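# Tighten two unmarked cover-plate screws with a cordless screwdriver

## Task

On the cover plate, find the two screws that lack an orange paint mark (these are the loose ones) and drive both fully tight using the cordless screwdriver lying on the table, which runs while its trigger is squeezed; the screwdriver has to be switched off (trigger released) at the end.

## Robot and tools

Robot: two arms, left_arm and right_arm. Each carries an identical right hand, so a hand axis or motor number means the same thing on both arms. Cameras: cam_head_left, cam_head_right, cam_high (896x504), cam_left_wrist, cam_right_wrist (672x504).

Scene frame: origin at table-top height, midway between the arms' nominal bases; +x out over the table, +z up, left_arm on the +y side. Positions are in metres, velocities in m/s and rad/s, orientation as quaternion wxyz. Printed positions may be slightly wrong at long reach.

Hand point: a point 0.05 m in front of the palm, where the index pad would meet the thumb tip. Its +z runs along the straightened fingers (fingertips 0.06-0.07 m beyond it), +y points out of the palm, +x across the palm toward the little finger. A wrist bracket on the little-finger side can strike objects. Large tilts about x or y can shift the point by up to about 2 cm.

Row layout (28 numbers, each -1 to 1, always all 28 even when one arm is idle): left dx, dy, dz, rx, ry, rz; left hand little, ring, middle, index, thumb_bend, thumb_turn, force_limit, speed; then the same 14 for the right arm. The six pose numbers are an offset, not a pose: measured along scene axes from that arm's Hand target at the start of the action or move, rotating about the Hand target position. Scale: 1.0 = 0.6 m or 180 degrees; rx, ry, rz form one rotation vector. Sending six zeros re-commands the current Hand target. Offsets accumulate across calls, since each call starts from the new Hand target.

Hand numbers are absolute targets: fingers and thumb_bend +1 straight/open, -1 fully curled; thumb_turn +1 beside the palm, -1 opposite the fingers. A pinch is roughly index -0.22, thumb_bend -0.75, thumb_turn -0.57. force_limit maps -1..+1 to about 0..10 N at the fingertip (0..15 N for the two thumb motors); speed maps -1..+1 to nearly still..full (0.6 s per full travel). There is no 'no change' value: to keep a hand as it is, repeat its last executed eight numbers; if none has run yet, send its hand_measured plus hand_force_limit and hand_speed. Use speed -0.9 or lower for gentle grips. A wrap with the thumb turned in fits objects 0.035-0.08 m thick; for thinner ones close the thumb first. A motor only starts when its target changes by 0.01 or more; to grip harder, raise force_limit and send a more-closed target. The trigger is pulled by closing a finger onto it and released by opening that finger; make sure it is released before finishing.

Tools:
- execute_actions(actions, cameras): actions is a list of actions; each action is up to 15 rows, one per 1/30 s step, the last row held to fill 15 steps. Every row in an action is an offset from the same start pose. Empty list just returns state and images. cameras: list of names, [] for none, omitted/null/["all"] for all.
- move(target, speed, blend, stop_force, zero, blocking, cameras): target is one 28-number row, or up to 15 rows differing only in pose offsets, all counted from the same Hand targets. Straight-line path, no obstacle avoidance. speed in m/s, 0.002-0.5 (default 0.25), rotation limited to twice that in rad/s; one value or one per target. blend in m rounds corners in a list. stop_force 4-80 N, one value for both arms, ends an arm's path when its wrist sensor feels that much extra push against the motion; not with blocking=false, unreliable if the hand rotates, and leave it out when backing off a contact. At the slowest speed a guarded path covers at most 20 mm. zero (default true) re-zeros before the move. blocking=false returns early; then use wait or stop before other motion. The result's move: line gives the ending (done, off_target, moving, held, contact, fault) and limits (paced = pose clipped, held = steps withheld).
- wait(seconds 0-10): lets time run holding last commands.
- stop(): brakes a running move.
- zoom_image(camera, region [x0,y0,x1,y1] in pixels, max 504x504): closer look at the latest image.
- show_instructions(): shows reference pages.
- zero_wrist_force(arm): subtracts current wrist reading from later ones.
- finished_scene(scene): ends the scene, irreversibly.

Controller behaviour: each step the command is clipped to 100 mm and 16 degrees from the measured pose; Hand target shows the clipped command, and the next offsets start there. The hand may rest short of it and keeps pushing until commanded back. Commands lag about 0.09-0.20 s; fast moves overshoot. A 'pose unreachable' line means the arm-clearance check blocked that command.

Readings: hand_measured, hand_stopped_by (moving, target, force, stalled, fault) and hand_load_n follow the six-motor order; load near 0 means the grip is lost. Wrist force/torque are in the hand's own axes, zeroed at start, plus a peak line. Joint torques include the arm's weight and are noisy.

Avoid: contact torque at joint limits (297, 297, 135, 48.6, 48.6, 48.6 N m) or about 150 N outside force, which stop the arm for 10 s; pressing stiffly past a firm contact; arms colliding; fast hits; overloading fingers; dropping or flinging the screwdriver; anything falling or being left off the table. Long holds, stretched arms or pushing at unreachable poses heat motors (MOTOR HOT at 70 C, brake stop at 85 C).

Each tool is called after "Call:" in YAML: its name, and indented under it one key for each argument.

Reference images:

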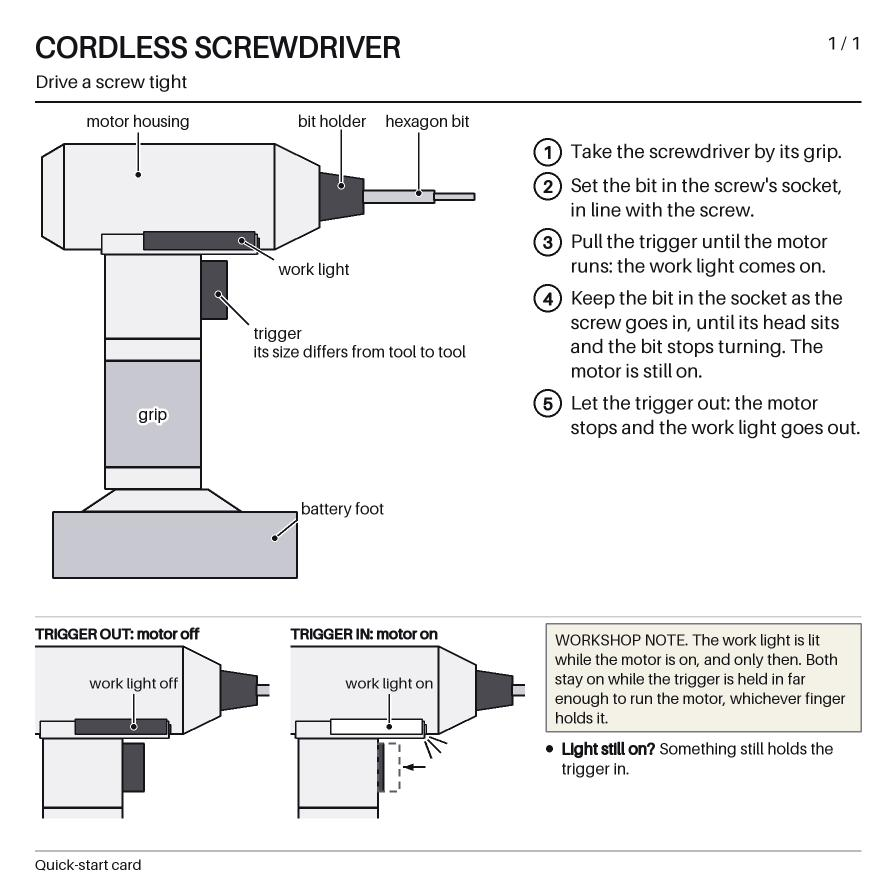

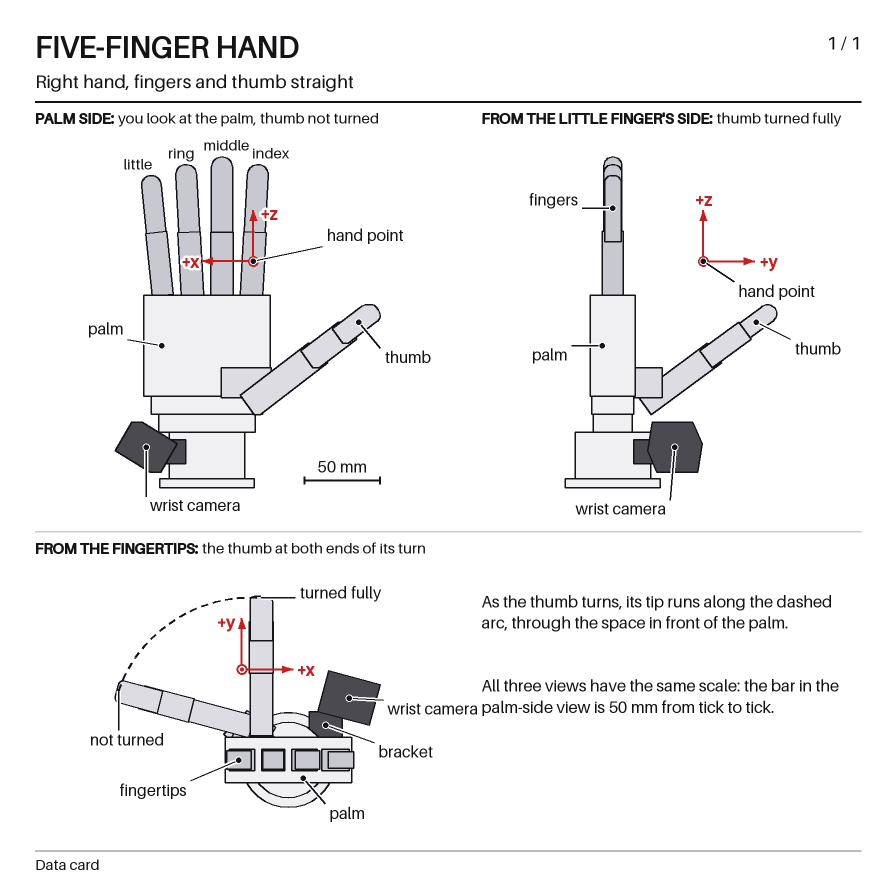

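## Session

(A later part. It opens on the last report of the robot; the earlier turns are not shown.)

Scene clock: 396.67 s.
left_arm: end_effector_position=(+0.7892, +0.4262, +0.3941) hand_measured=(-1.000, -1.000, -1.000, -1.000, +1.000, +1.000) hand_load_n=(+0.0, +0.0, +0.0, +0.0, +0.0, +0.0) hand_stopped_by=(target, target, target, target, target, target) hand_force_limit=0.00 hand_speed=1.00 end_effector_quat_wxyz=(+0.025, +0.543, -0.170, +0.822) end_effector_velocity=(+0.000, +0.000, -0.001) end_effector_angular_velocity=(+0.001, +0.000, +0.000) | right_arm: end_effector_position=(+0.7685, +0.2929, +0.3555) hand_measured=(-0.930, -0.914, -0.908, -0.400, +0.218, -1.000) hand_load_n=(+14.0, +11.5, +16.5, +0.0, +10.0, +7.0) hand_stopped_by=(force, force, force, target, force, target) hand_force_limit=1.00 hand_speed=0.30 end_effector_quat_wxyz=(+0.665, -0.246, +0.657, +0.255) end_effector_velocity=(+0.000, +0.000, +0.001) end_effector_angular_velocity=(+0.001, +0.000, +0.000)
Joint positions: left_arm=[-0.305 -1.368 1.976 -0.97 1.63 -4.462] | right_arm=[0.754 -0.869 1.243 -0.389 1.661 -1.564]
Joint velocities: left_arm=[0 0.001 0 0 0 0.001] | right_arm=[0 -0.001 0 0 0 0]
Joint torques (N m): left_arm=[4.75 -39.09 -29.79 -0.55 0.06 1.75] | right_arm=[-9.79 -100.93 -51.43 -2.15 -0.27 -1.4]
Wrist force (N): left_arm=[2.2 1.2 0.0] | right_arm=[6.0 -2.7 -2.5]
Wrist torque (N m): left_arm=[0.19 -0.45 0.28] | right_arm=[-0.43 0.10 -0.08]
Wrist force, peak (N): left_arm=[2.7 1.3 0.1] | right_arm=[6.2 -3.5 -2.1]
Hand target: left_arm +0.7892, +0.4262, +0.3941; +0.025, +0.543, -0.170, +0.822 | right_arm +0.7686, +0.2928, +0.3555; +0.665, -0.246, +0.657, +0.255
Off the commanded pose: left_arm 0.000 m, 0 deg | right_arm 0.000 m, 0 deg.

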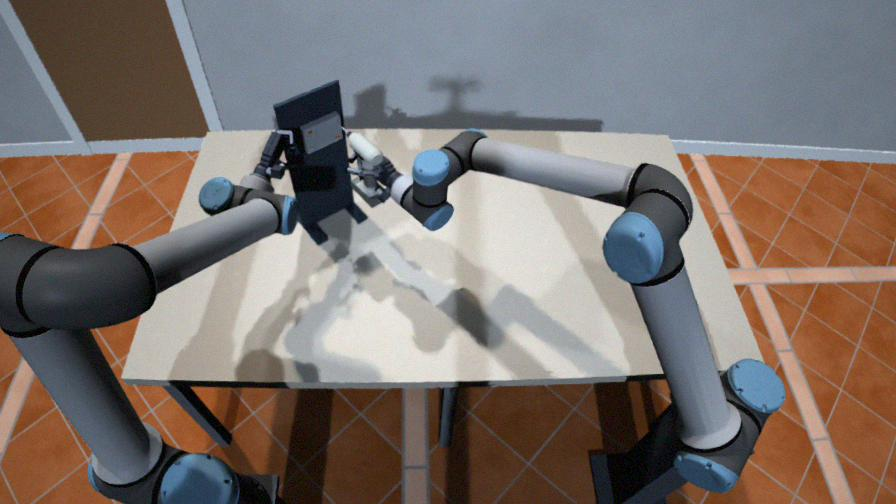

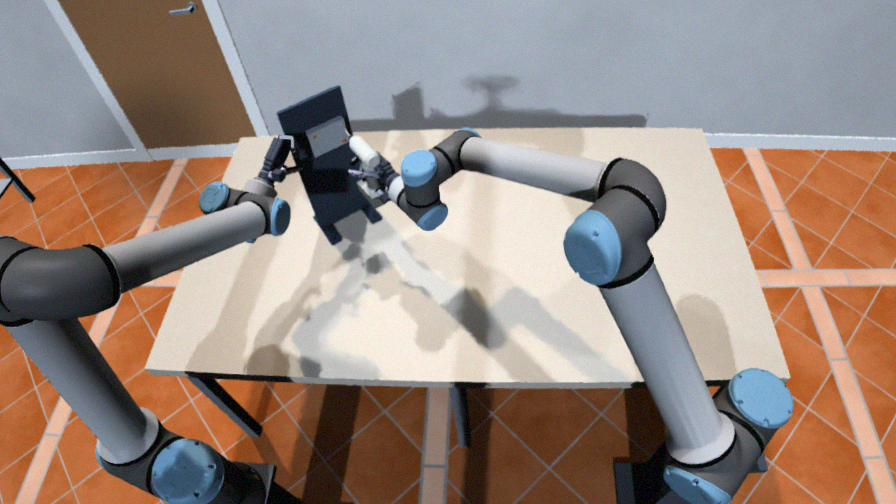

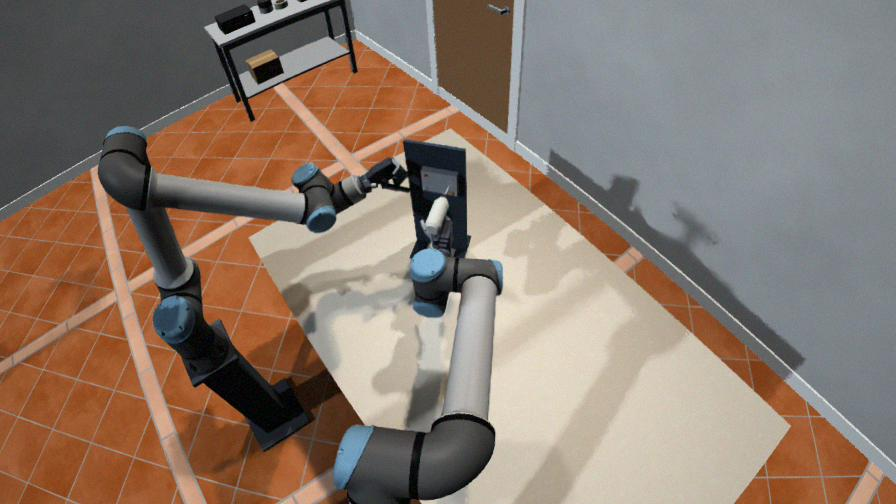

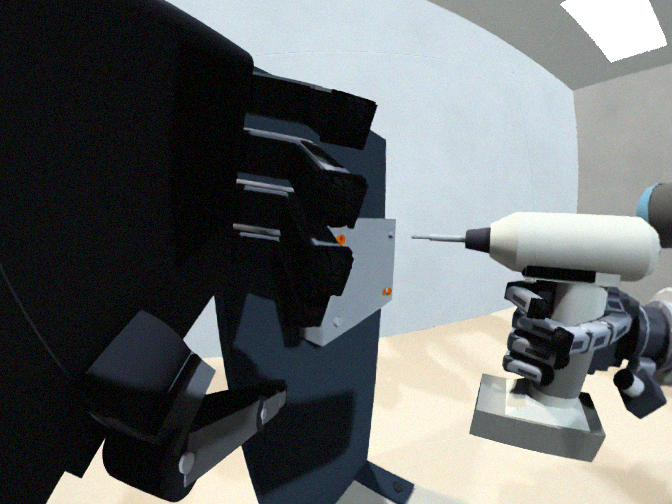

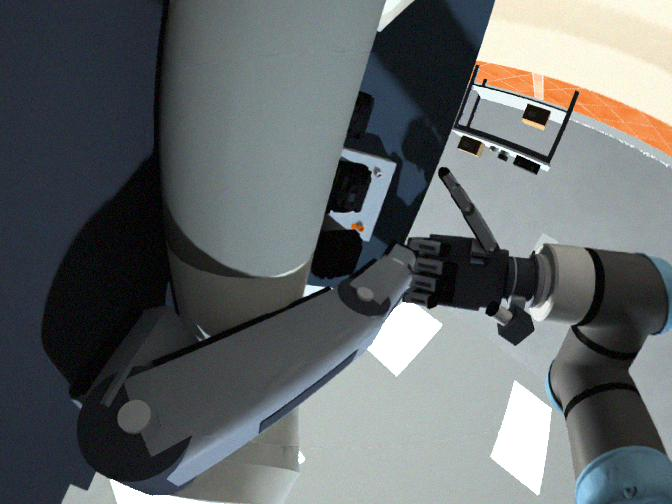

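Call:
move:
  target: [0,0,0,0,0,0,-1,-1,-1,-1,1,1,0,1,-0.0683,-0.0478,0,0,0,0,-0.98,-0.98,-0.98,-0.4,-0.98,-1,1.0,0.3]
  speed: 0.05

Call:
zoom_image:
  camera: "cam_head_left"
  region: [325, 110, 395, 170]

Call:
zoom_image:
  camera: "cam_head_right"
  region: [325, 110, 395, 170]

Call:
zoom_image:
  camera: "cam_high"
  region: [415, 170, 475, 230]

Call:
zoom_image:
  camera: "cam_left_wrist"
  region: [450, 200, 550, 275]

Scene clock: 398.33 s.
left_arm: end_effector_position=(+0.7892, +0.4262, +0.3941) hand_measured=(-1.000, -1.000, -1.000, -1.000, +1.000, +1.000) hand_load_n=(+0.0, +0.0, -0.5, +0.5, +0.0, +0.0) hand_stopped_by=(target, target, target, target, target, target) hand_force_limit=0.00 hand_speed=1.00 end_effector_quat_wxyz=(+0.025, +0.543, -0.170, +0.822) end_effector_velocity=(+0.000, -0.001, +0.001) end_effector_angular_velocity=(+0.000, -0.001, -0.001) | right_arm: end_effector_position=(+0.7275, +0.2641, +0.3556) hand_measured=(-0.930, -0.914, -0.908, -0.400, +0.218, -1.000) hand_load_n=(+13.5, +11.5, +16.5, +0.0, +10.5, +6.5) hand_stopped_by=(force, force, force, target, force, target) hand_force_limit=1.00 hand_speed=0.30 end_effector_quat_wxyz=(+0.665, -0.246, +0.657, +0.255) end_effector_velocity=(+0.001, +0.001, +0.000) end_effector_angular_velocity=(+0.000, +0.000, +0.000)
Joint positions: left_arm=[-0.305 -1.368 1.976 -0.97 1.63 -4.462] | right_arm=[0.766 -0.943 1.369 -0.442 1.673 -1.564]
Joint velocities: left_arm=[-0.001 -0.001 0 0 0 0] | right_arm=[0 0.002 -0.004 0.003 0 0]
Joint torques (N m): left_arm=[7.52 -39.2 -29.67 -0.71 -0.21 0.91] | right_arm=[-5.69 -94.36 -51.51 -1.86 -0.15 -2.17]
Wrist force (N): left_arm=[2.2 1.2 -0.3] | right_arm=[6.2 -2.8 -2.4]
Wrist torque (N m): left_arm=[0.21 -0.45 0.29] | right_arm=[-0.43 0.07 -0.08]
Wrist force, peak (N): left_arm=[2.6 1.3 -0.2] | right_arm=[6.1 -2.7 -3.4]
Hand target: left_arm +0.7892, +0.4262, +0.3941; +0.025, +0.543, -0.170, +0.822 | right_arm +0.7276, +0.2641, +0.3555; +0.665, -0.246, +0.657, +0.255
Off the commanded pose: left_arm 0.000 m, 0 deg | right_arm 0.000 m, 0 deg.
move: done

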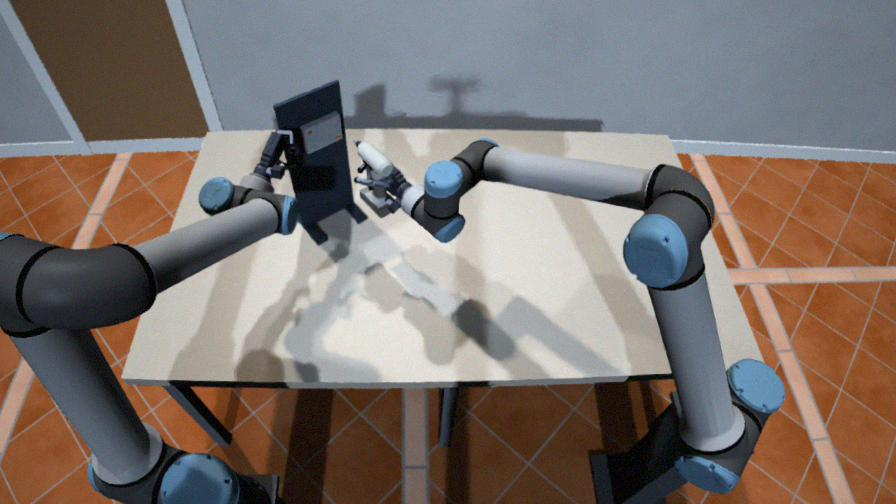

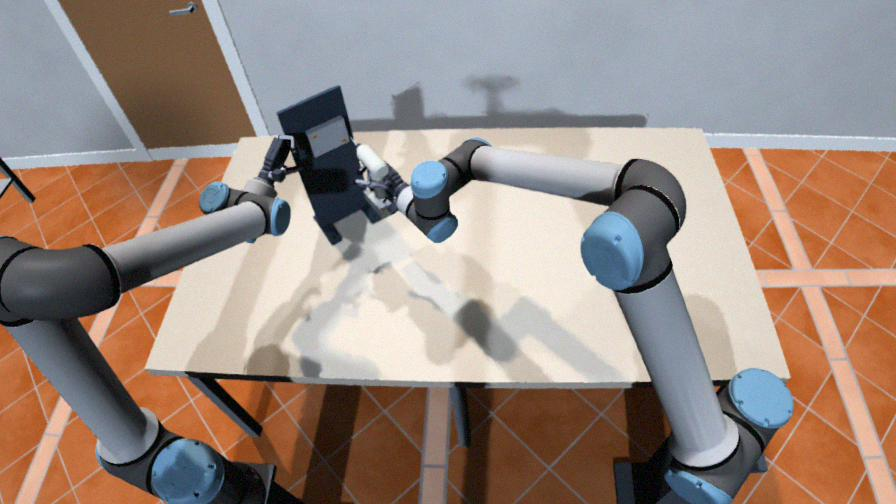

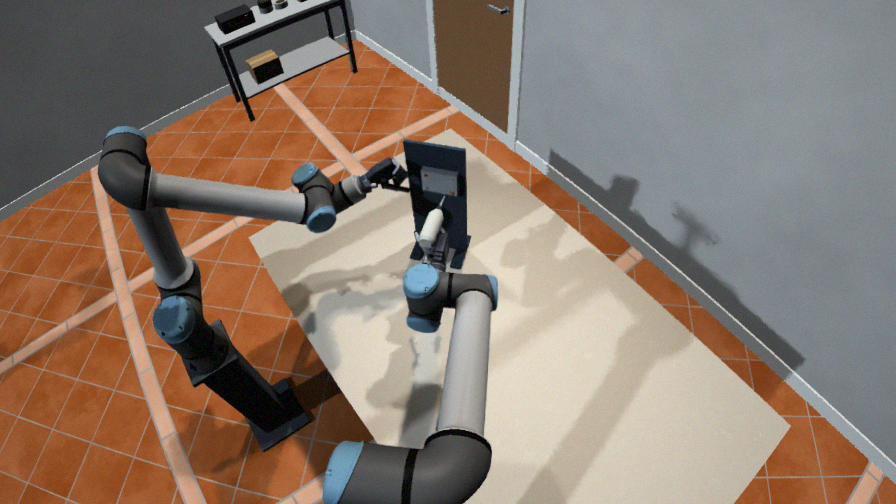

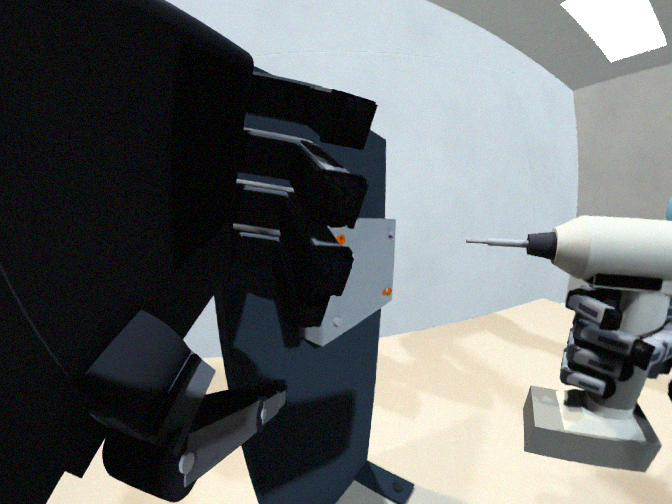

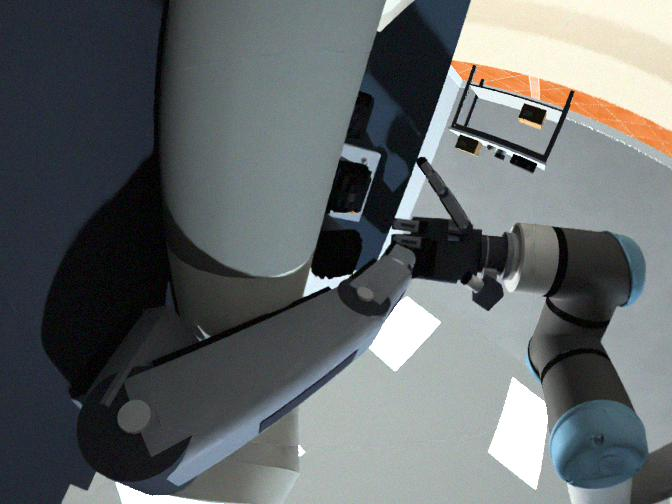

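Scaled by 7.200.

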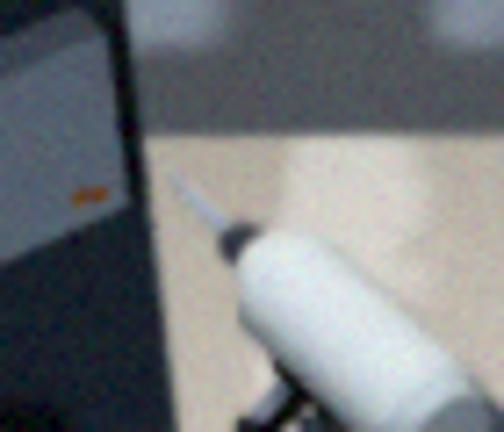

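Scaled by 7.200.

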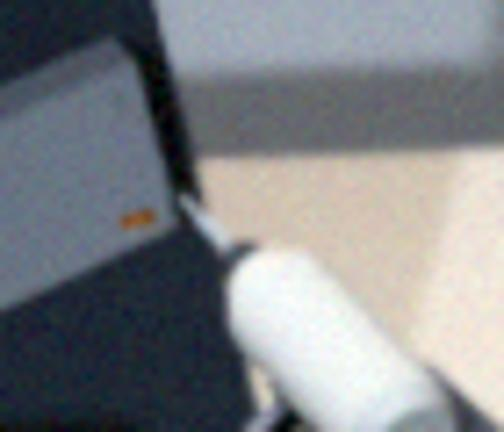

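Scaled by 8.400.

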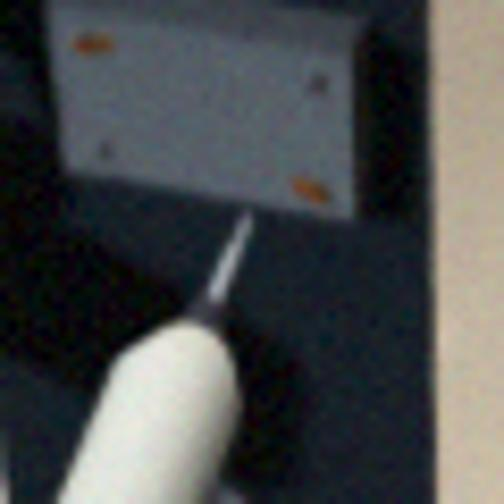

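Scaled by 5.040 from the camera's 672x504 image, which has a finer 960x720 frame.

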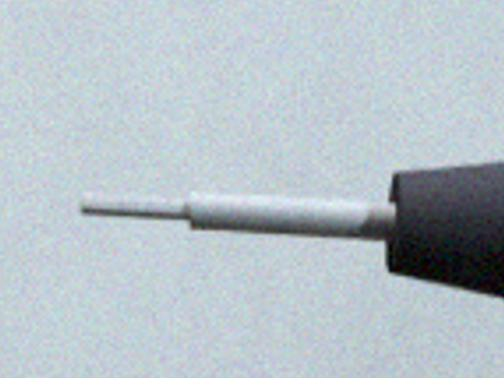

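Call:
move:
  target: [0,0,0,0,0,0,-1,-1,-1,-1,1,1,0,1,0.0958,0.0665,-0.0067,0.00638,-0.0091,0,-0.98,-0.98,-0.98,-0.4,-0.98,-1,1.0,0.3]
  speed: 0.04
  cameras: ["cam_left_wrist"]

Call:
zoom_image:
  camera: "cam_left_wrist"
  region: [378, 190, 462, 253]

Call:
zoom_image:
  camera: "cam_left_wrist"
  region: [378, 218, 408, 248]

Scene clock: 401.20 s.
left_arm: end_effector_position=(+0.7892, +0.4262, +0.3941) hand_measured=(-1.000, -1.000, -1.000, -1.000, +1.000, +1.000) hand_load_n=(+0.0, +0.0, +0.0, +0.0, +0.0, +0.0) hand_stopped_by=(target, target, target, target, target, target) hand_force_limit=0.00 hand_speed=1.00 end_effector_quat_wxyz=(+0.025, +0.543, -0.170, +0.822) end_effector_velocity=(+0.000, +0.000, +0.001) end_effector_angular_velocity=(+0.000, +0.000, +0.001) | right_arm: end_effector_position=(+0.7852, +0.3040, +0.3515) hand_measured=(-0.930, -0.914, -0.908, -0.400, +0.218, -1.000) hand_load_n=(+14.0, +11.5, +17.0, +0.0, +10.5, +6.5) hand_stopped_by=(force, force, force, target, force, target) hand_force_limit=1.00 hand_speed=0.30 end_effector_quat_wxyz=(+0.677, -0.243, +0.645, +0.258) end_effector_velocity=(-0.001, -0.001, -0.002) end_effector_angular_velocity=(-0.002, +0.002, +0.000)
Joint positions: left_arm=[-0.305 -1.368 1.976 -0.97 1.63 -4.462] | right_arm=[0.749 -0.835 1.208 -0.423 1.656 -1.571]
Joint velocities: left_arm=[0 -0.001 0 0 0 0] | right_arm=[0 -0.001 0.004 -0.001 0 0]
Joint torques (N m): left_arm=[6.99 -41.12 -29.48 -1 -0.19 1.91] | right_arm=[0.51 -118.14 -39 -4.39 0.5 -1.09]
Wrist force (N): left_arm=[2.1 1.4 0.0] | right_arm=[6.1 -2.9 -2.8]
Wrist torque (N m): left_arm=[0.23 -0.43 0.28] | right_arm=[-0.46 0.12 -0.08]
Wrist force, peak (N): left_arm=[2.6 1.5 -0.5] | right_arm=[6.6 -3.1 -2.1]
Hand target: left_arm +0.7892, +0.4262, +0.3941; +0.025, +0.543, -0.170, +0.822 | right_arm +0.7851, +0.3041, +0.3515; +0.677, -0.243, +0.645, +0.258
Off the commanded pose: left_arm 0.000 m, 0 deg | right_arm 0.000 m, 0 deg.
move: done
Images, in order (width x height): cam_left_wrist 672x504.

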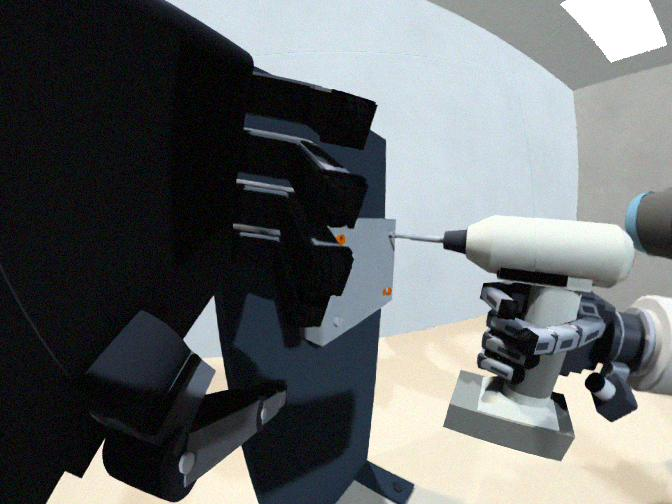

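Scaled by 6.000 from the camera's 672x504 image, which has a finer 960x720 frame.

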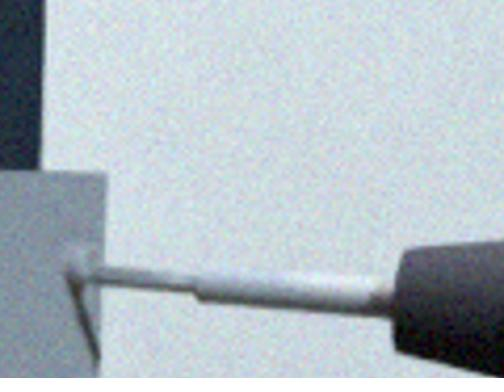

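Scaled by 16.800 from the camera's 672x504 image, which has a finer 960x720 frame.

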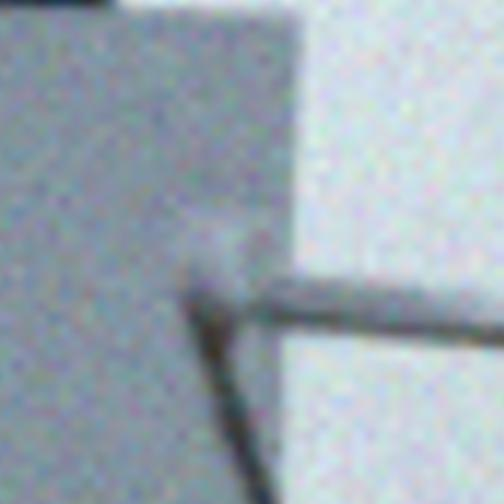

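Call:
move:
  target: [0,0,0,0,0,0,-1,-1,-1,-1,1,1,0,1,-0.0014,-0.0010,0.0038,0,0,0,-0.98,-0.98,-0.98,-0.4,-0.98,-1,1.0,0.3]
  speed: 0.01
  cameras: ["cam_left_wrist"]

Call:
zoom_image:
  camera: "cam_left_wrist"
  region: [378, 218, 408, 248]

Scene clock: 402.27 s.
left_arm: end_effector_position=(+0.7892, +0.4262, +0.3941) hand_measured=(-1.000, -1.000, -1.000, -1.000, +1.000, +1.000) hand_load_n=(+0.0, +0.0, +0.0, -0.5, +0.0, +0.0) hand_stopped_by=(target, target, target, target, target, target) hand_force_limit=0.00 hand_speed=1.00 end_effector_quat_wxyz=(+0.025, +0.543, -0.170, +0.822) end_effector_velocity=(+0.000, +0.000, +0.000) end_effector_angular_velocity=(+0.001, +0.000, +0.001) | right_arm: end_effector_position=(+0.7842, +0.3035, +0.3539) hand_measured=(-0.930, -0.914, -0.908, -0.400, +0.218, -1.000) hand_load_n=(+13.5, +11.5, +17.0, +0.0, +10.0, +7.0) hand_stopped_by=(force, force, force, target, force, target) hand_force_limit=1.00 hand_speed=0.30 end_effector_quat_wxyz=(+0.677, -0.243, +0.645, +0.258) end_effector_velocity=(+0.000, +0.000, -0.001) end_effector_angular_velocity=(-0.001, +0.001, +0.000)
Joint positions: left_arm=[-0.305 -1.368 1.976 -0.97 1.63 -4.462] | right_arm=[0.75 -0.838 1.209 -0.421 1.657 -1.571]
Joint velocities: left_arm=[0 0 0 0 -0.001 0.001] | right_arm=[0 0.001 0 0 0 0]
Joint torques (N m): left_arm=[6.47 -37.88 -30.79 -1.35 0.23 1.48] | right_arm=[15.35 -114.23 -41.6 -2.22 2.11 0.6]
Wrist force (N): left_arm=[2.0 1.6 0.1] | right_arm=[5.8 -2.9 -2.9]
Wrist torque (N m): left_arm=[0.24 -0.42 0.28] | right_arm=[-0.44 0.16 -0.09]
Wrist force, peak (N): left_arm=[2.6 1.7 0.2] | right_arm=[6.3 -2.8 -3.0]
Hand target: left_arm +0.7892, +0.4262, +0.3941; +0.025, +0.543, -0.170, +0.822 | right_arm +0.7842, +0.3035, +0.3538; +0.677, -0.243, +0.645, +0.258
Off the commanded pose: left_arm 0.000 m, 0 deg | right_arm 0.000 m, 0 deg.
move: done
Images, in order (width x height): cam_left_wrist 672x504.

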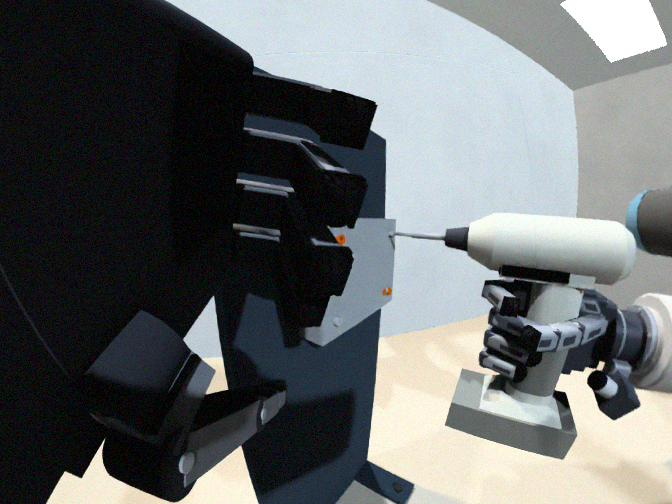

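Scaled by 16.800 from the camera's 672x504 image, which has a finer 960x720 frame.

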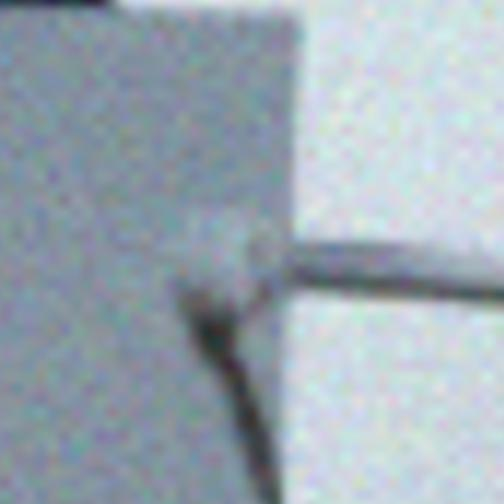

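Call:
move:
  target: [0,0,0,0,0,0,-1,-1,-1,-1,1,1,0,1,0.0082,0.0057,0,0,0,0,-0.98,-0.98,-0.98,-0.4,-0.98,-1,1.0,0.3]
  speed: 0.005
  stop_force: 6
  cameras: ["cam_left_wrist"]

Call:
zoom_image:
  camera: "cam_left_wrist"
  region: [378, 190, 462, 253]

Scene clock: 404.07 s.
left_arm: end_effector_position=(+0.7892, +0.4262, +0.3941) hand_measured=(-1.000, -1.000, -1.000, -1.000, +1.000, +1.000) hand_load_n=(-0.5, +0.0, +0.0, +0.0, +0.0, +0.0) hand_stopped_by=(target, target, target, target, target, target) hand_force_limit=0.00 hand_speed=1.00 end_effector_quat_wxyz=(+0.025, +0.543, -0.170, +0.822) end_effector_velocity=(+0.000, +0.000, +0.000) end_effector_angular_velocity=(+0.000, -0.001, -0.001) | right_arm: end_effector_position=(+0.7864, +0.3050, +0.3538) hand_measured=(-0.930, -0.914, -0.908, -0.400, +0.218, -1.000) hand_load_n=(+14.0, +11.5, +16.5, +0.0, +10.5, +6.5) hand_stopped_by=(force, force, force, target, force, target) hand_force_limit=1.00 hand_speed=0.30 end_effector_quat_wxyz=(+0.677, -0.243, +0.645, +0.258) end_effector_velocity=(+0.000, +0.000, +0.001) end_effector_angular_velocity=(+0.000, -0.001, +0.000)
Joint positions: left_arm=[-0.305 -1.368 1.976 -0.97 1.63 -4.462] | right_arm=[0.749 -0.834 1.202 -0.418 1.656 -1.571]
Joint velocities: left_arm=[0 -0.001 0 0 0.001 0] | right_arm=[0 0 0 0 0 0]
Joint torques (N m): left_arm=[5.07 -37.83 -30.9 -1.29 -0.07 1.74] | right_arm=[3.15 -122.93 -42.85 -6.92 1.45 0.67]
Wrist force (N): left_arm=[2.3 1.4 -0.1] | right_arm=[6.0 -2.7 -5.4]
Wrist torque (N m): left_arm=[0.23 -0.47 0.30] | right_arm=[-0.39 0.08 -0.10]
Wrist force, peak (N): left_arm=[2.6 1.4 0.1] | right_arm=[7.4 -3.3 -14.7]
Hand target: left_arm +0.7892, +0.4262, +0.3941; +0.025, +0.543, -0.170, +0.822 | right_arm +0.7863, +0.3050, +0.3538; +0.677, -0.243, +0.645, +0.258
Off the commanded pose: left_arm 0.000 m, 0 deg | right_arm 0.003 m, 0 deg.
move: contact (right_arm)
Images, in order (width x height): cam_left_wrist 672x504.

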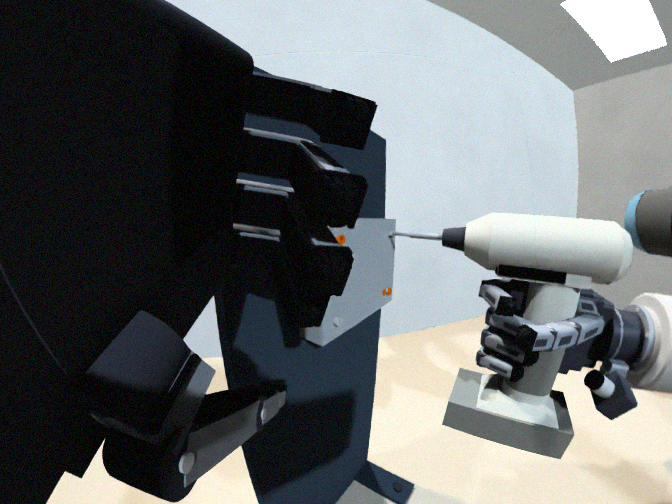

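Scaled by 6.000 from the camera's 672x504 image, which has a finer 960x720 frame.

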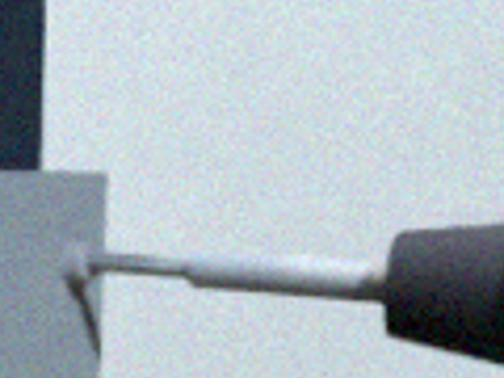

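Call:
move:
  target: [0,0,0,0,0,0,-1,-1,-1,-1,1,1,0,1,0,0,0,0,0,0,-0.98,-0.98,-0.98,-1,-0.98,-1,1.0,0.3]
  speed: 0.005
  cameras: []

Call:
move:
  target: [0,0,0,0,0,0,-1,-1,-1,-1,1,1,0,1,0.0055,0.0038,0,0,0,0,-0.98,-0.98,-0.98,-1,-0.98,-1,1.0,0.3]
  speed: 0.003
  stop_force: 6
  cameras: ["cam_left_wrist"]

Call:
zoom_image:
  camera: "cam_left_wrist"
  region: [378, 190, 462, 253]

Scene clock: 405.03 s.
left_arm: end_effector_position=(+0.7892, +0.4262, +0.3941) hand_measured=(-1.000, -1.000, -1.000, -1.000, +1.000, +1.000) hand_load_n=(+0.0, +0.0, +0.0, +0.5, +0.0, +0.0) hand_stopped_by=(target, target, target, target, target, target) hand_force_limit=0.00 hand_speed=1.00 end_effector_quat_wxyz=(+0.025, +0.543, -0.170, +0.822) end_effector_velocity=(+0.000, +0.000, +0.001) end_effector_angular_velocity=(+0.000, -0.001, +0.000) | right_arm: end_effector_position=(+0.7863, +0.3050, +0.3538) hand_measured=(-0.930, -0.914, -0.908, -0.892, +0.218, -1.000) hand_load_n=(+14.5, +11.0, +16.5, +12.0, +10.0, +6.5) hand_stopped_by=(force, force, force, force, force, target) hand_force_limit=1.00 hand_speed=0.30 end_effector_quat_wxyz=(+0.677, -0.243, +0.645, +0.258) end_effector_velocity=(+0.000, +0.000, +0.000) end_effector_angular_velocity=(+0.000, +0.000, +0.000)
Joint positions: left_arm=[-0.305 -1.368 1.976 -0.97 1.63 -4.462] | right_arm=[0.749 -0.834 1.202 -0.418 1.656 -1.571]
Joint velocities: left_arm=[0 -0.001 0 0 0 0] | right_arm=[0 0 0 0 0 0]
Joint torques (N m): left_arm=[2.68 -37.46 -30.84 -0.94 -0.09 1.81] | right_arm=[12.11 -122.64 -44.82 -6.15 1.37 0.17]
Wrist force (N): left_arm=[2.3 1.6 -0.4] | right_arm=[5.9 -3.2 -4.3]
Wrist torque (N m): left_arm=[0.27 -0.46 0.30] | right_arm=[-0.47 0.14 -0.11]
Wrist force, peak (N): left_arm=[2.5 1.4 0.3] | right_arm=[6.4 -2.8 -5.5]
Hand target: left_arm +0.7892, +0.4262, +0.3941; +0.025, +0.543, -0.170, +0.822 | right_arm +0.7863, +0.3050, +0.3538; +0.677, -0.243, +0.645, +0.258
Off the commanded pose: left_arm 0.000 m, 0 deg | right_arm 0.000 m, 0 deg.
move: done
No camera images: "cameras" was empty.

Scene clock: 405.90 s.
left_arm: end_effector_position=(+0.7892, +0.4262, +0.3941) hand_measured=(-1.000, -1.000, -1.000, -1.000, +1.000, +1.000) hand_load_n=(+0.0, +0.0, +0.0, +0.0, +0.0, +0.0) hand_stopped_by=(target, target, target, target, target, target) hand_force_limit=0.00 hand_speed=1.00 end_effector_quat_wxyz=(+0.025, +0.543, -0.170, +0.822) end_effector_velocity=(+0.000, +0.000, +0.000) end_effector_angular_velocity=(+0.001, -0.001, +0.000) | right_arm: end_effector_position=(+0.7865, +0.3052, +0.3539) hand_measured=(-0.930, -0.914, -0.908, -0.892, +0.218, -1.000) hand_load_n=(+14.5, +11.5, +16.0, +11.0, +11.0, +6.0) hand_stopped_by=(force, force, force, force, force, target) hand_force_limit=1.00 hand_speed=0.30 end_effector_quat_wxyz=(+0.677, -0.243, +0.645, +0.258) end_effector_velocity=(+0.000, +0.000, +0.000) end_effector_angular_velocity=(-0.001, +0.001, +0.000)
Joint positions: left_arm=[-0.305 -1.368 1.976 -0.97 1.63 -4.462] | right_arm=[0.749 -0.834 1.202 -0.418 1.656 -1.571]
Joint velocities: left_arm=[0 0 0 0 0.001 0.001] | right_arm=[0 0 0 0.001 0 0]
Joint torques (N m): left_arm=[2.17 -39.08 -30.47 -1.65 0.12 1.6] | right_arm=[7.66 -123.81 -41.72 -6.94 0.93 0.38]
Wrist force (N): left_arm=[2.0 1.5 -0.1] | right_arm=[6.0 -2.6 -5.7]
Wrist torque (N m): left_arm=[0.25 -0.42 0.28] | right_arm=[-0.39 -0.01 -0.10]
Wrist force, peak (N): left_arm=[2.5 1.7 -0.3] | right_arm=[5.4 -2.1 -11.8]
Hand target: left_arm +0.7892, +0.4262, +0.3941; +0.025, +0.543, -0.170, +0.822 | right_arm +0.7865, +0.3052, +0.3539; +0.677, -0.243, +0.645, +0.258
Off the commanded pose: left_arm 0.000 m, 0 deg | right_arm 0.004 m, 0 deg.
move: contact (right_arm)
Images, in order (width x height): cam_left_wrist 672x504.

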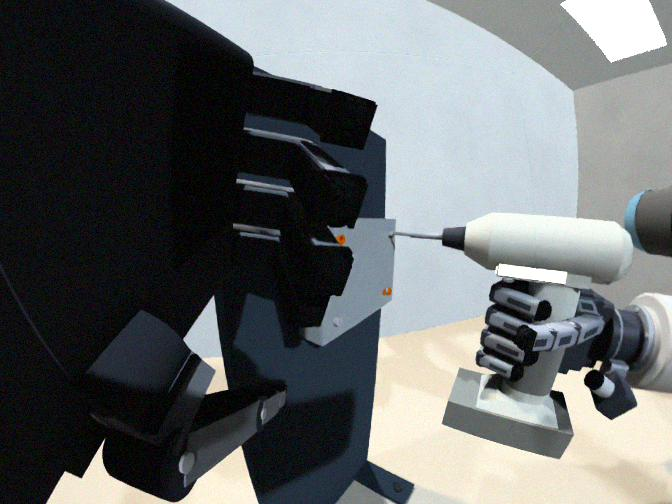

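Scaled by 6.000 from the camera's 672x504 image, which has a finer 960x720 frame.

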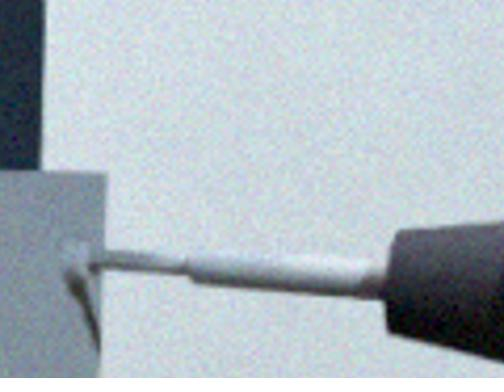

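Call:
move:
  target:
    - [0,0,0,0,0,0,-1,-1,-1,-1,1,1,0,1,-0.0006,0.0012,0.0,0,0,0,-0.98,-0.98,-0.98,-1,-0.98,-1,1.0,0.3]
    - [0,0,0,0,0,0,-1,-1,-1,-1,1,1,0,1,-0.0006,0.0012,-0.0005,0,0,0,-0.98,-0.98,-0.98,-1,-0.98,-1,1.0,0.3]
    - [0,0,0,0,0,0,-1,-1,-1,-1,1,1,0,1,0.0009,-0.0010,-0.0005,0,0,0,-0.98,-0.98,-0.98,-1,-0.98,-1,1.0,0.3]
    - [0,0,0,0,0,0,-1,-1,-1,-1,1,1,0,1,0.0009,-0.0010,-0.0010,0,0,0,-0.98,-0.98,-0.98,-1,-0.98,-1,1.0,0.3]
    - [0,0,0,0,0,0,-1,-1,-1,-1,1,1,0,1,-0.0006,0.0012,-0.0010,0,0,0,-0.98,-0.98,-0.98,-1,-0.98,-1,1.0,0.3]
    - [0,0,0,0,0,0,-1,-1,-1,-1,1,1,0,1,-0.0006,0.0012,-0.0015,0,0,0,-0.98,-0.98,-0.98,-1,-0.98,-1,1.0,0.3]
    - [0,0,0,0,0,0,-1,-1,-1,-1,1,1,0,1,0.0009,-0.0010,-0.0015,0,0,0,-0.98,-0.98,-0.98,-1,-0.98,-1,1.0,0.3]
    - [0,0,0,0,0,0,-1,-1,-1,-1,1,1,0,1,0.0003,0.0003,-0.0010,0,0,0,-0.98,-0.98,-0.98,-1,-0.98,-1,1.0,0.3]
  speed: 0.0025
  cameras: ["cam_left_wrist"]

Call:
zoom_image:
  camera: "cam_left_wrist"
  region: [378, 190, 462, 253]

Scene clock: 409.40 s.
left_arm: end_effector_position=(+0.7892, +0.4262, +0.3941) hand_measured=(-1.000, -1.000, -1.000, -1.000, +1.000, +1.000) hand_load_n=(+0.0, +0.0, +0.0, +0.0, +0.0, +0.0) hand_stopped_by=(target, target, target, target, target, target) hand_force_limit=0.00 hand_speed=1.00 end_effector_quat_wxyz=(+0.025, +0.543, -0.170, +0.822) end_effector_velocity=(+0.000, +0.000, +0.000) end_effector_angular_velocity=(+0.000, +0.001, +0.000) | right_arm: end_effector_position=(+0.7867, +0.3053, +0.3534) hand_measured=(-0.930, -0.914, -0.908, -0.892, +0.218, -1.000) hand_load_n=(+13.5, +11.0, +15.0, +10.5, +12.5, +5.5) hand_stopped_by=(force, force, force, force, force, target) hand_force_limit=1.00 hand_speed=0.30 end_effector_quat_wxyz=(+0.677, -0.243, +0.645, +0.258) end_effector_velocity=(+0.000, +0.000, -0.001) end_effector_angular_velocity=(+0.000, +0.001, +0.000)
Joint positions: left_arm=[-0.305 -1.368 1.976 -0.97 1.63 -4.462] | right_arm=[0.749 -0.833 1.201 -0.418 1.656 -1.571]
Joint velocities: left_arm=[0 0 0 0 0 0] | right_arm=[0 0 0 0.001 0 0]
Joint torques (N m): left_arm=[6.35 -39.44 -31.35 -0.95 -0.56 1.85] | right_arm=[12.42 -104.92 -51.63 -2.39 2.28 0.83]
Wrist force (N): left_arm=[2.0 1.6 -0.3] | right_arm=[6.2 -1.9 -3.6]
Wrist torque (N m): left_arm=[0.26 -0.42 0.28] | right_arm=[-0.52 0.14 -0.12]
Wrist force, peak (N): left_arm=[2.6 1.6 0.0] | right_arm=[6.5 -2.8 -14.2]
Hand target: left_arm +0.7892, +0.4262, +0.3941; +0.025, +0.543, -0.170, +0.822 | right_arm +0.7867, +0.3053, +0.3533; +0.677, -0.243, +0.645, +0.258
Off the commanded pose: left_arm 0.000 m, 0 deg | right_arm 0.000 m, 0 deg.
move: done
Images, in order (width x height): cam_left_wrist 672x504.

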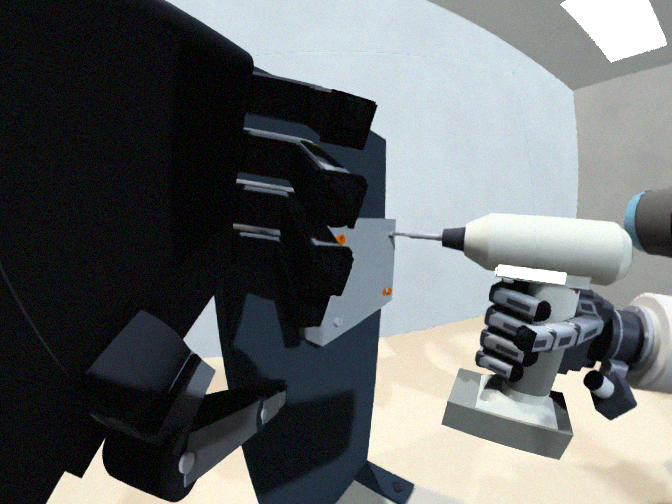

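Scaled by 6.000 from the camera's 672x504 image, which has a finer 960x720 frame.

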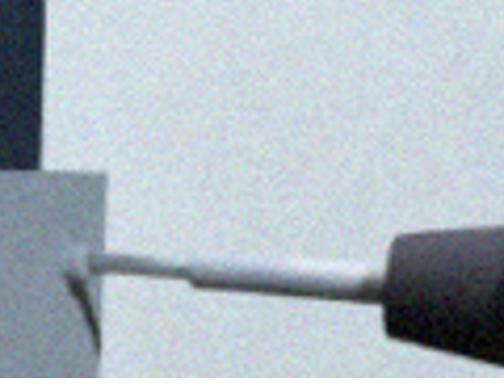

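Call:
move:
  target: [0,0,0,0,0,0,-1,-1,-1,-1,1,1,0,1,0.0055,0.0038,0,0,0,0,-0.98,-0.98,-0.98,-1,-0.98,-1,1.0,0.3]
  speed: 0.003
  stop_force: 8
  cameras: []

Call:
move:
  target: [0,0,0,0,0,0,-1,-1,-1,-1,1,1,0,1,0.0003,0.0002,0,0,0,0,-0.98,-0.98,-0.98,-0.6,-0.98,-1,1.0,0.3]
  speed: 0.005
  cameras: []

Call:
move:
  target: [0,0,0,0,0,0,-1,-1,-1,-1,1,1,0,1,0,0,0,0,0,0,-0.98,-0.98,-0.98,-1,-0.98,-1,1.0,0.3]
  speed: 0.005
  cameras: ["cam_left_wrist"]

Call:
zoom_image:
  camera: "cam_left_wrist"
  region: [378, 190, 462, 253]

Scene clock: 410.60 s.
left_arm: end_effector_position=(+0.7892, +0.4262, +0.3941) hand_measured=(-1.000, -1.000, -1.000, -1.000, +1.000, +1.000) hand_load_n=(+0.0, +0.0, +0.0, +0.0, +0.0, +0.0) hand_stopped_by=(target, target, target, target, target, target) hand_force_limit=0.00 hand_speed=1.00 end_effector_quat_wxyz=(+0.025, +0.543, -0.170, +0.822) end_effector_velocity=(+0.000, -0.001, +0.000) end_effector_angular_velocity=(+0.000, +0.001, -0.001) | right_arm: end_effector_position=(+0.7869, +0.3055, +0.3532) hand_measured=(-0.930, -0.914, -0.908, -0.892, +0.218, -1.000) hand_load_n=(+13.5, +10.5, +14.5, +10.5, +13.0, +6.0) hand_stopped_by=(force, force, force, force, force, target) hand_force_limit=1.00 hand_speed=0.30 end_effector_quat_wxyz=(+0.677, -0.243, +0.645, +0.258) end_effector_velocity=(+0.000, +0.000, +0.001) end_effector_angular_velocity=(+0.001, -0.001, +0.000)
Joint positions: left_arm=[-0.305 -1.368 1.976 -0.97 1.63 -4.462] | right_arm=[0.749 -0.833 1.201 -0.418 1.656 -1.571]
Joint velocities: left_arm=[-0.001 0 0 0.001 0 0] | right_arm=[0 0 0 -0.001 0 0]
Joint torques (N m): left_arm=[1.65 -37.7 -30.72 -1 0.13 1.24] | right_arm=[6.86 -122.73 -47.29 -7.01 2.1 0.88]
Wrist force (N): left_arm=[2.1 1.2 0.2] | right_arm=[6.7 -1.1 -6.9]
Wrist torque (N m): left_arm=[0.18 -0.44 0.27] | right_arm=[-0.43 0.02 -0.11]
Wrist force, peak (N): left_arm=[2.4 1.5 0.2] | right_arm=[7.7 -2.2 -15.7]
Hand target: left_arm +0.7892, +0.4262, +0.3941; +0.025, +0.543, -0.170, +0.822 | right_arm +0.7869, +0.3055, +0.3533; +0.677, -0.243, +0.645, +0.258
Off the commanded pose: left_arm 0.000 m, 0 deg | right_arm 0.004 m, 0 deg.
move: contact (right_arm)
No camera images: "cameras" was empty.

Scene clock: 411.30 s.
left_arm: end_effector_position=(+0.7892, +0.4262, +0.3941) hand_measured=(-1.000, -1.000, -1.000, -1.000, +1.000, +1.000) hand_load_n=(+0.0, +0.0, +0.5, +0.0, +0.0, +0.0) hand_stopped_by=(target, target, target, target, target, target) hand_force_limit=0.00 hand_speed=1.00 end_effector_quat_wxyz=(+0.025, +0.543, -0.170, +0.822) end_effector_velocity=(+0.000, -0.001, +0.000) end_effector_angular_velocity=(+0.000, +0.001, -0.001) | right_arm: end_effector_position=(+0.7870, +0.3057, +0.3533) hand_measured=(-0.930, -0.914, -0.908, -0.600, +0.218, -1.000) hand_load_n=(+13.5, +10.5, +14.5, +0.0, +13.5, +6.0) hand_stopped_by=(force, force, force, target, force, target) hand_force_limit=1.00 hand_speed=0.30 end_effector_quat_wxyz=(+0.677, -0.243, +0.645, +0.258) end_effector_velocity=(+0.000, +0.001, -0.003) end_effector_angular_velocity=(-0.002, +0.002, +0.000)
Joint positions: left_arm=[-0.305 -1.368 1.976 -0.97 1.63 -4.462] | right_arm=[0.749 -0.832 1.2 -0.418 1.656 -1.571]
Joint velocities: left_arm=[0 0 0 0 0 0] | right_arm=[0 0.002 0 0.001 0 0]
Joint torques (N m): left_arm=[7.85 -37.78 -30.98 -0.94 -0.5 1.38] | right_arm=[-6.08 -105.74 -61.09 -4.31 -0.06 0.83]
Wrist force (N): left_arm=[2.5 1.3 0.0] | right_arm=[9.2 -3.3 -24.6]
Wrist torque (N m): left_arm=[0.21 -0.50 0.30] | right_arm=[0.45 -0.36 0.05]
Wrist force, peak (N): left_arm=[2.5 1.3 0.0] | right_arm=[9.3 -3.3 -25.2]
Hand target: left_arm +0.7892, +0.4262, +0.3941; +0.025, +0.543, -0.170, +0.822 | right_arm +0.7871, +0.3056, +0.3533; +0.677, -0.243, +0.645, +0.258
Off the commanded pose: left_arm 0.000 m, 0 deg | right_arm 0.000 m, 0 deg.
move: done
No camera images: "cameras" was empty.

Scene clock: 412.00 s.
left_arm: end_effector_position=(+0.7892, +0.4262, +0.3941) hand_measured=(-1.000, -1.000, -1.000, -1.000, +1.000, +1.000) hand_load_n=(+0.0, +0.0, +0.0, +0.0, +0.0, +0.0) hand_stopped_by=(target, target, target, target, target, target) hand_force_limit=0.00 hand_speed=1.00 end_effector_quat_wxyz=(+0.025, +0.543, -0.170, +0.822) end_effector_velocity=(+0.000, +0.001, +0.000) end_effector_angular_velocity=(+0.000, +0.000, +0.002) | right_arm: end_effector_position=(+0.7871, +0.3057, +0.3533) hand_measured=(-0.930, -0.914, -0.908, -0.900, +0.218, -1.000) hand_load_n=(+13.0, +10.5, +14.5, +14.5, +13.0, +6.0) hand_stopped_by=(force, force, force, force, force, target) hand_force_limit=1.00 hand_speed=0.30 end_effector_quat_wxyz=(+0.677, -0.243, +0.645, +0.258) end_effector_velocity=(+0.000, +0.000, -0.001) end_effector_angular_velocity=(-0.001, +0.001, +0.000)
Joint positions: left_arm=[-0.305 -1.368 1.976 -0.97 1.63 -4.462] | right_arm=[0.749 -0.832 1.2 -0.418 1.656 -1.571]
Joint velocities: left_arm=[0.001 0 0 0 -0.001 0] | right_arm=[0 0 0 0.001 0 0]
Joint torques (N m): left_arm=[8.33 -39.78 -29.49 -1.07 0.29 1.46] | right_arm=[-15.47 -110.81 -43.76 -5.57 -0.28 0.92]
Wrist force (N): left_arm=[2.1 1.2 -0.3] | right_arm=[7.6 -1.9 -2.4]
Wrist torque (N m): left_arm=[0.21 -0.43 0.28] | right_arm=[-0.61 0.33 -0.37]
Wrist force, peak (N): left_arm=[2.5 1.3 -0.2] | right_arm=[9.2 -3.1 -24.9]
Hand target: left_arm +0.7892, +0.4262, +0.3941; +0.025, +0.543, -0.170, +0.822 | right_arm +0.7871, +0.3056, +0.3533; +0.677, -0.243, +0.645, +0.258
Off the commanded pose: left_arm 0.000 m, 0 deg | right_arm 0.000 m, 0 deg.
move: done
Images, in order (width x height): cam_left_wrist 672x504.

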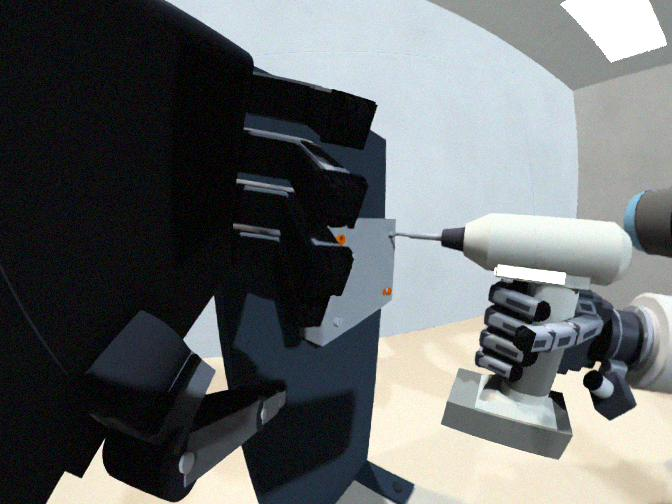

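Scaled by 6.000 from the camera's 672x504 image, which has a finer 960x720 frame.

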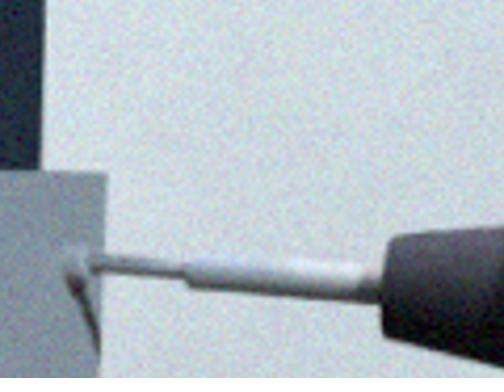

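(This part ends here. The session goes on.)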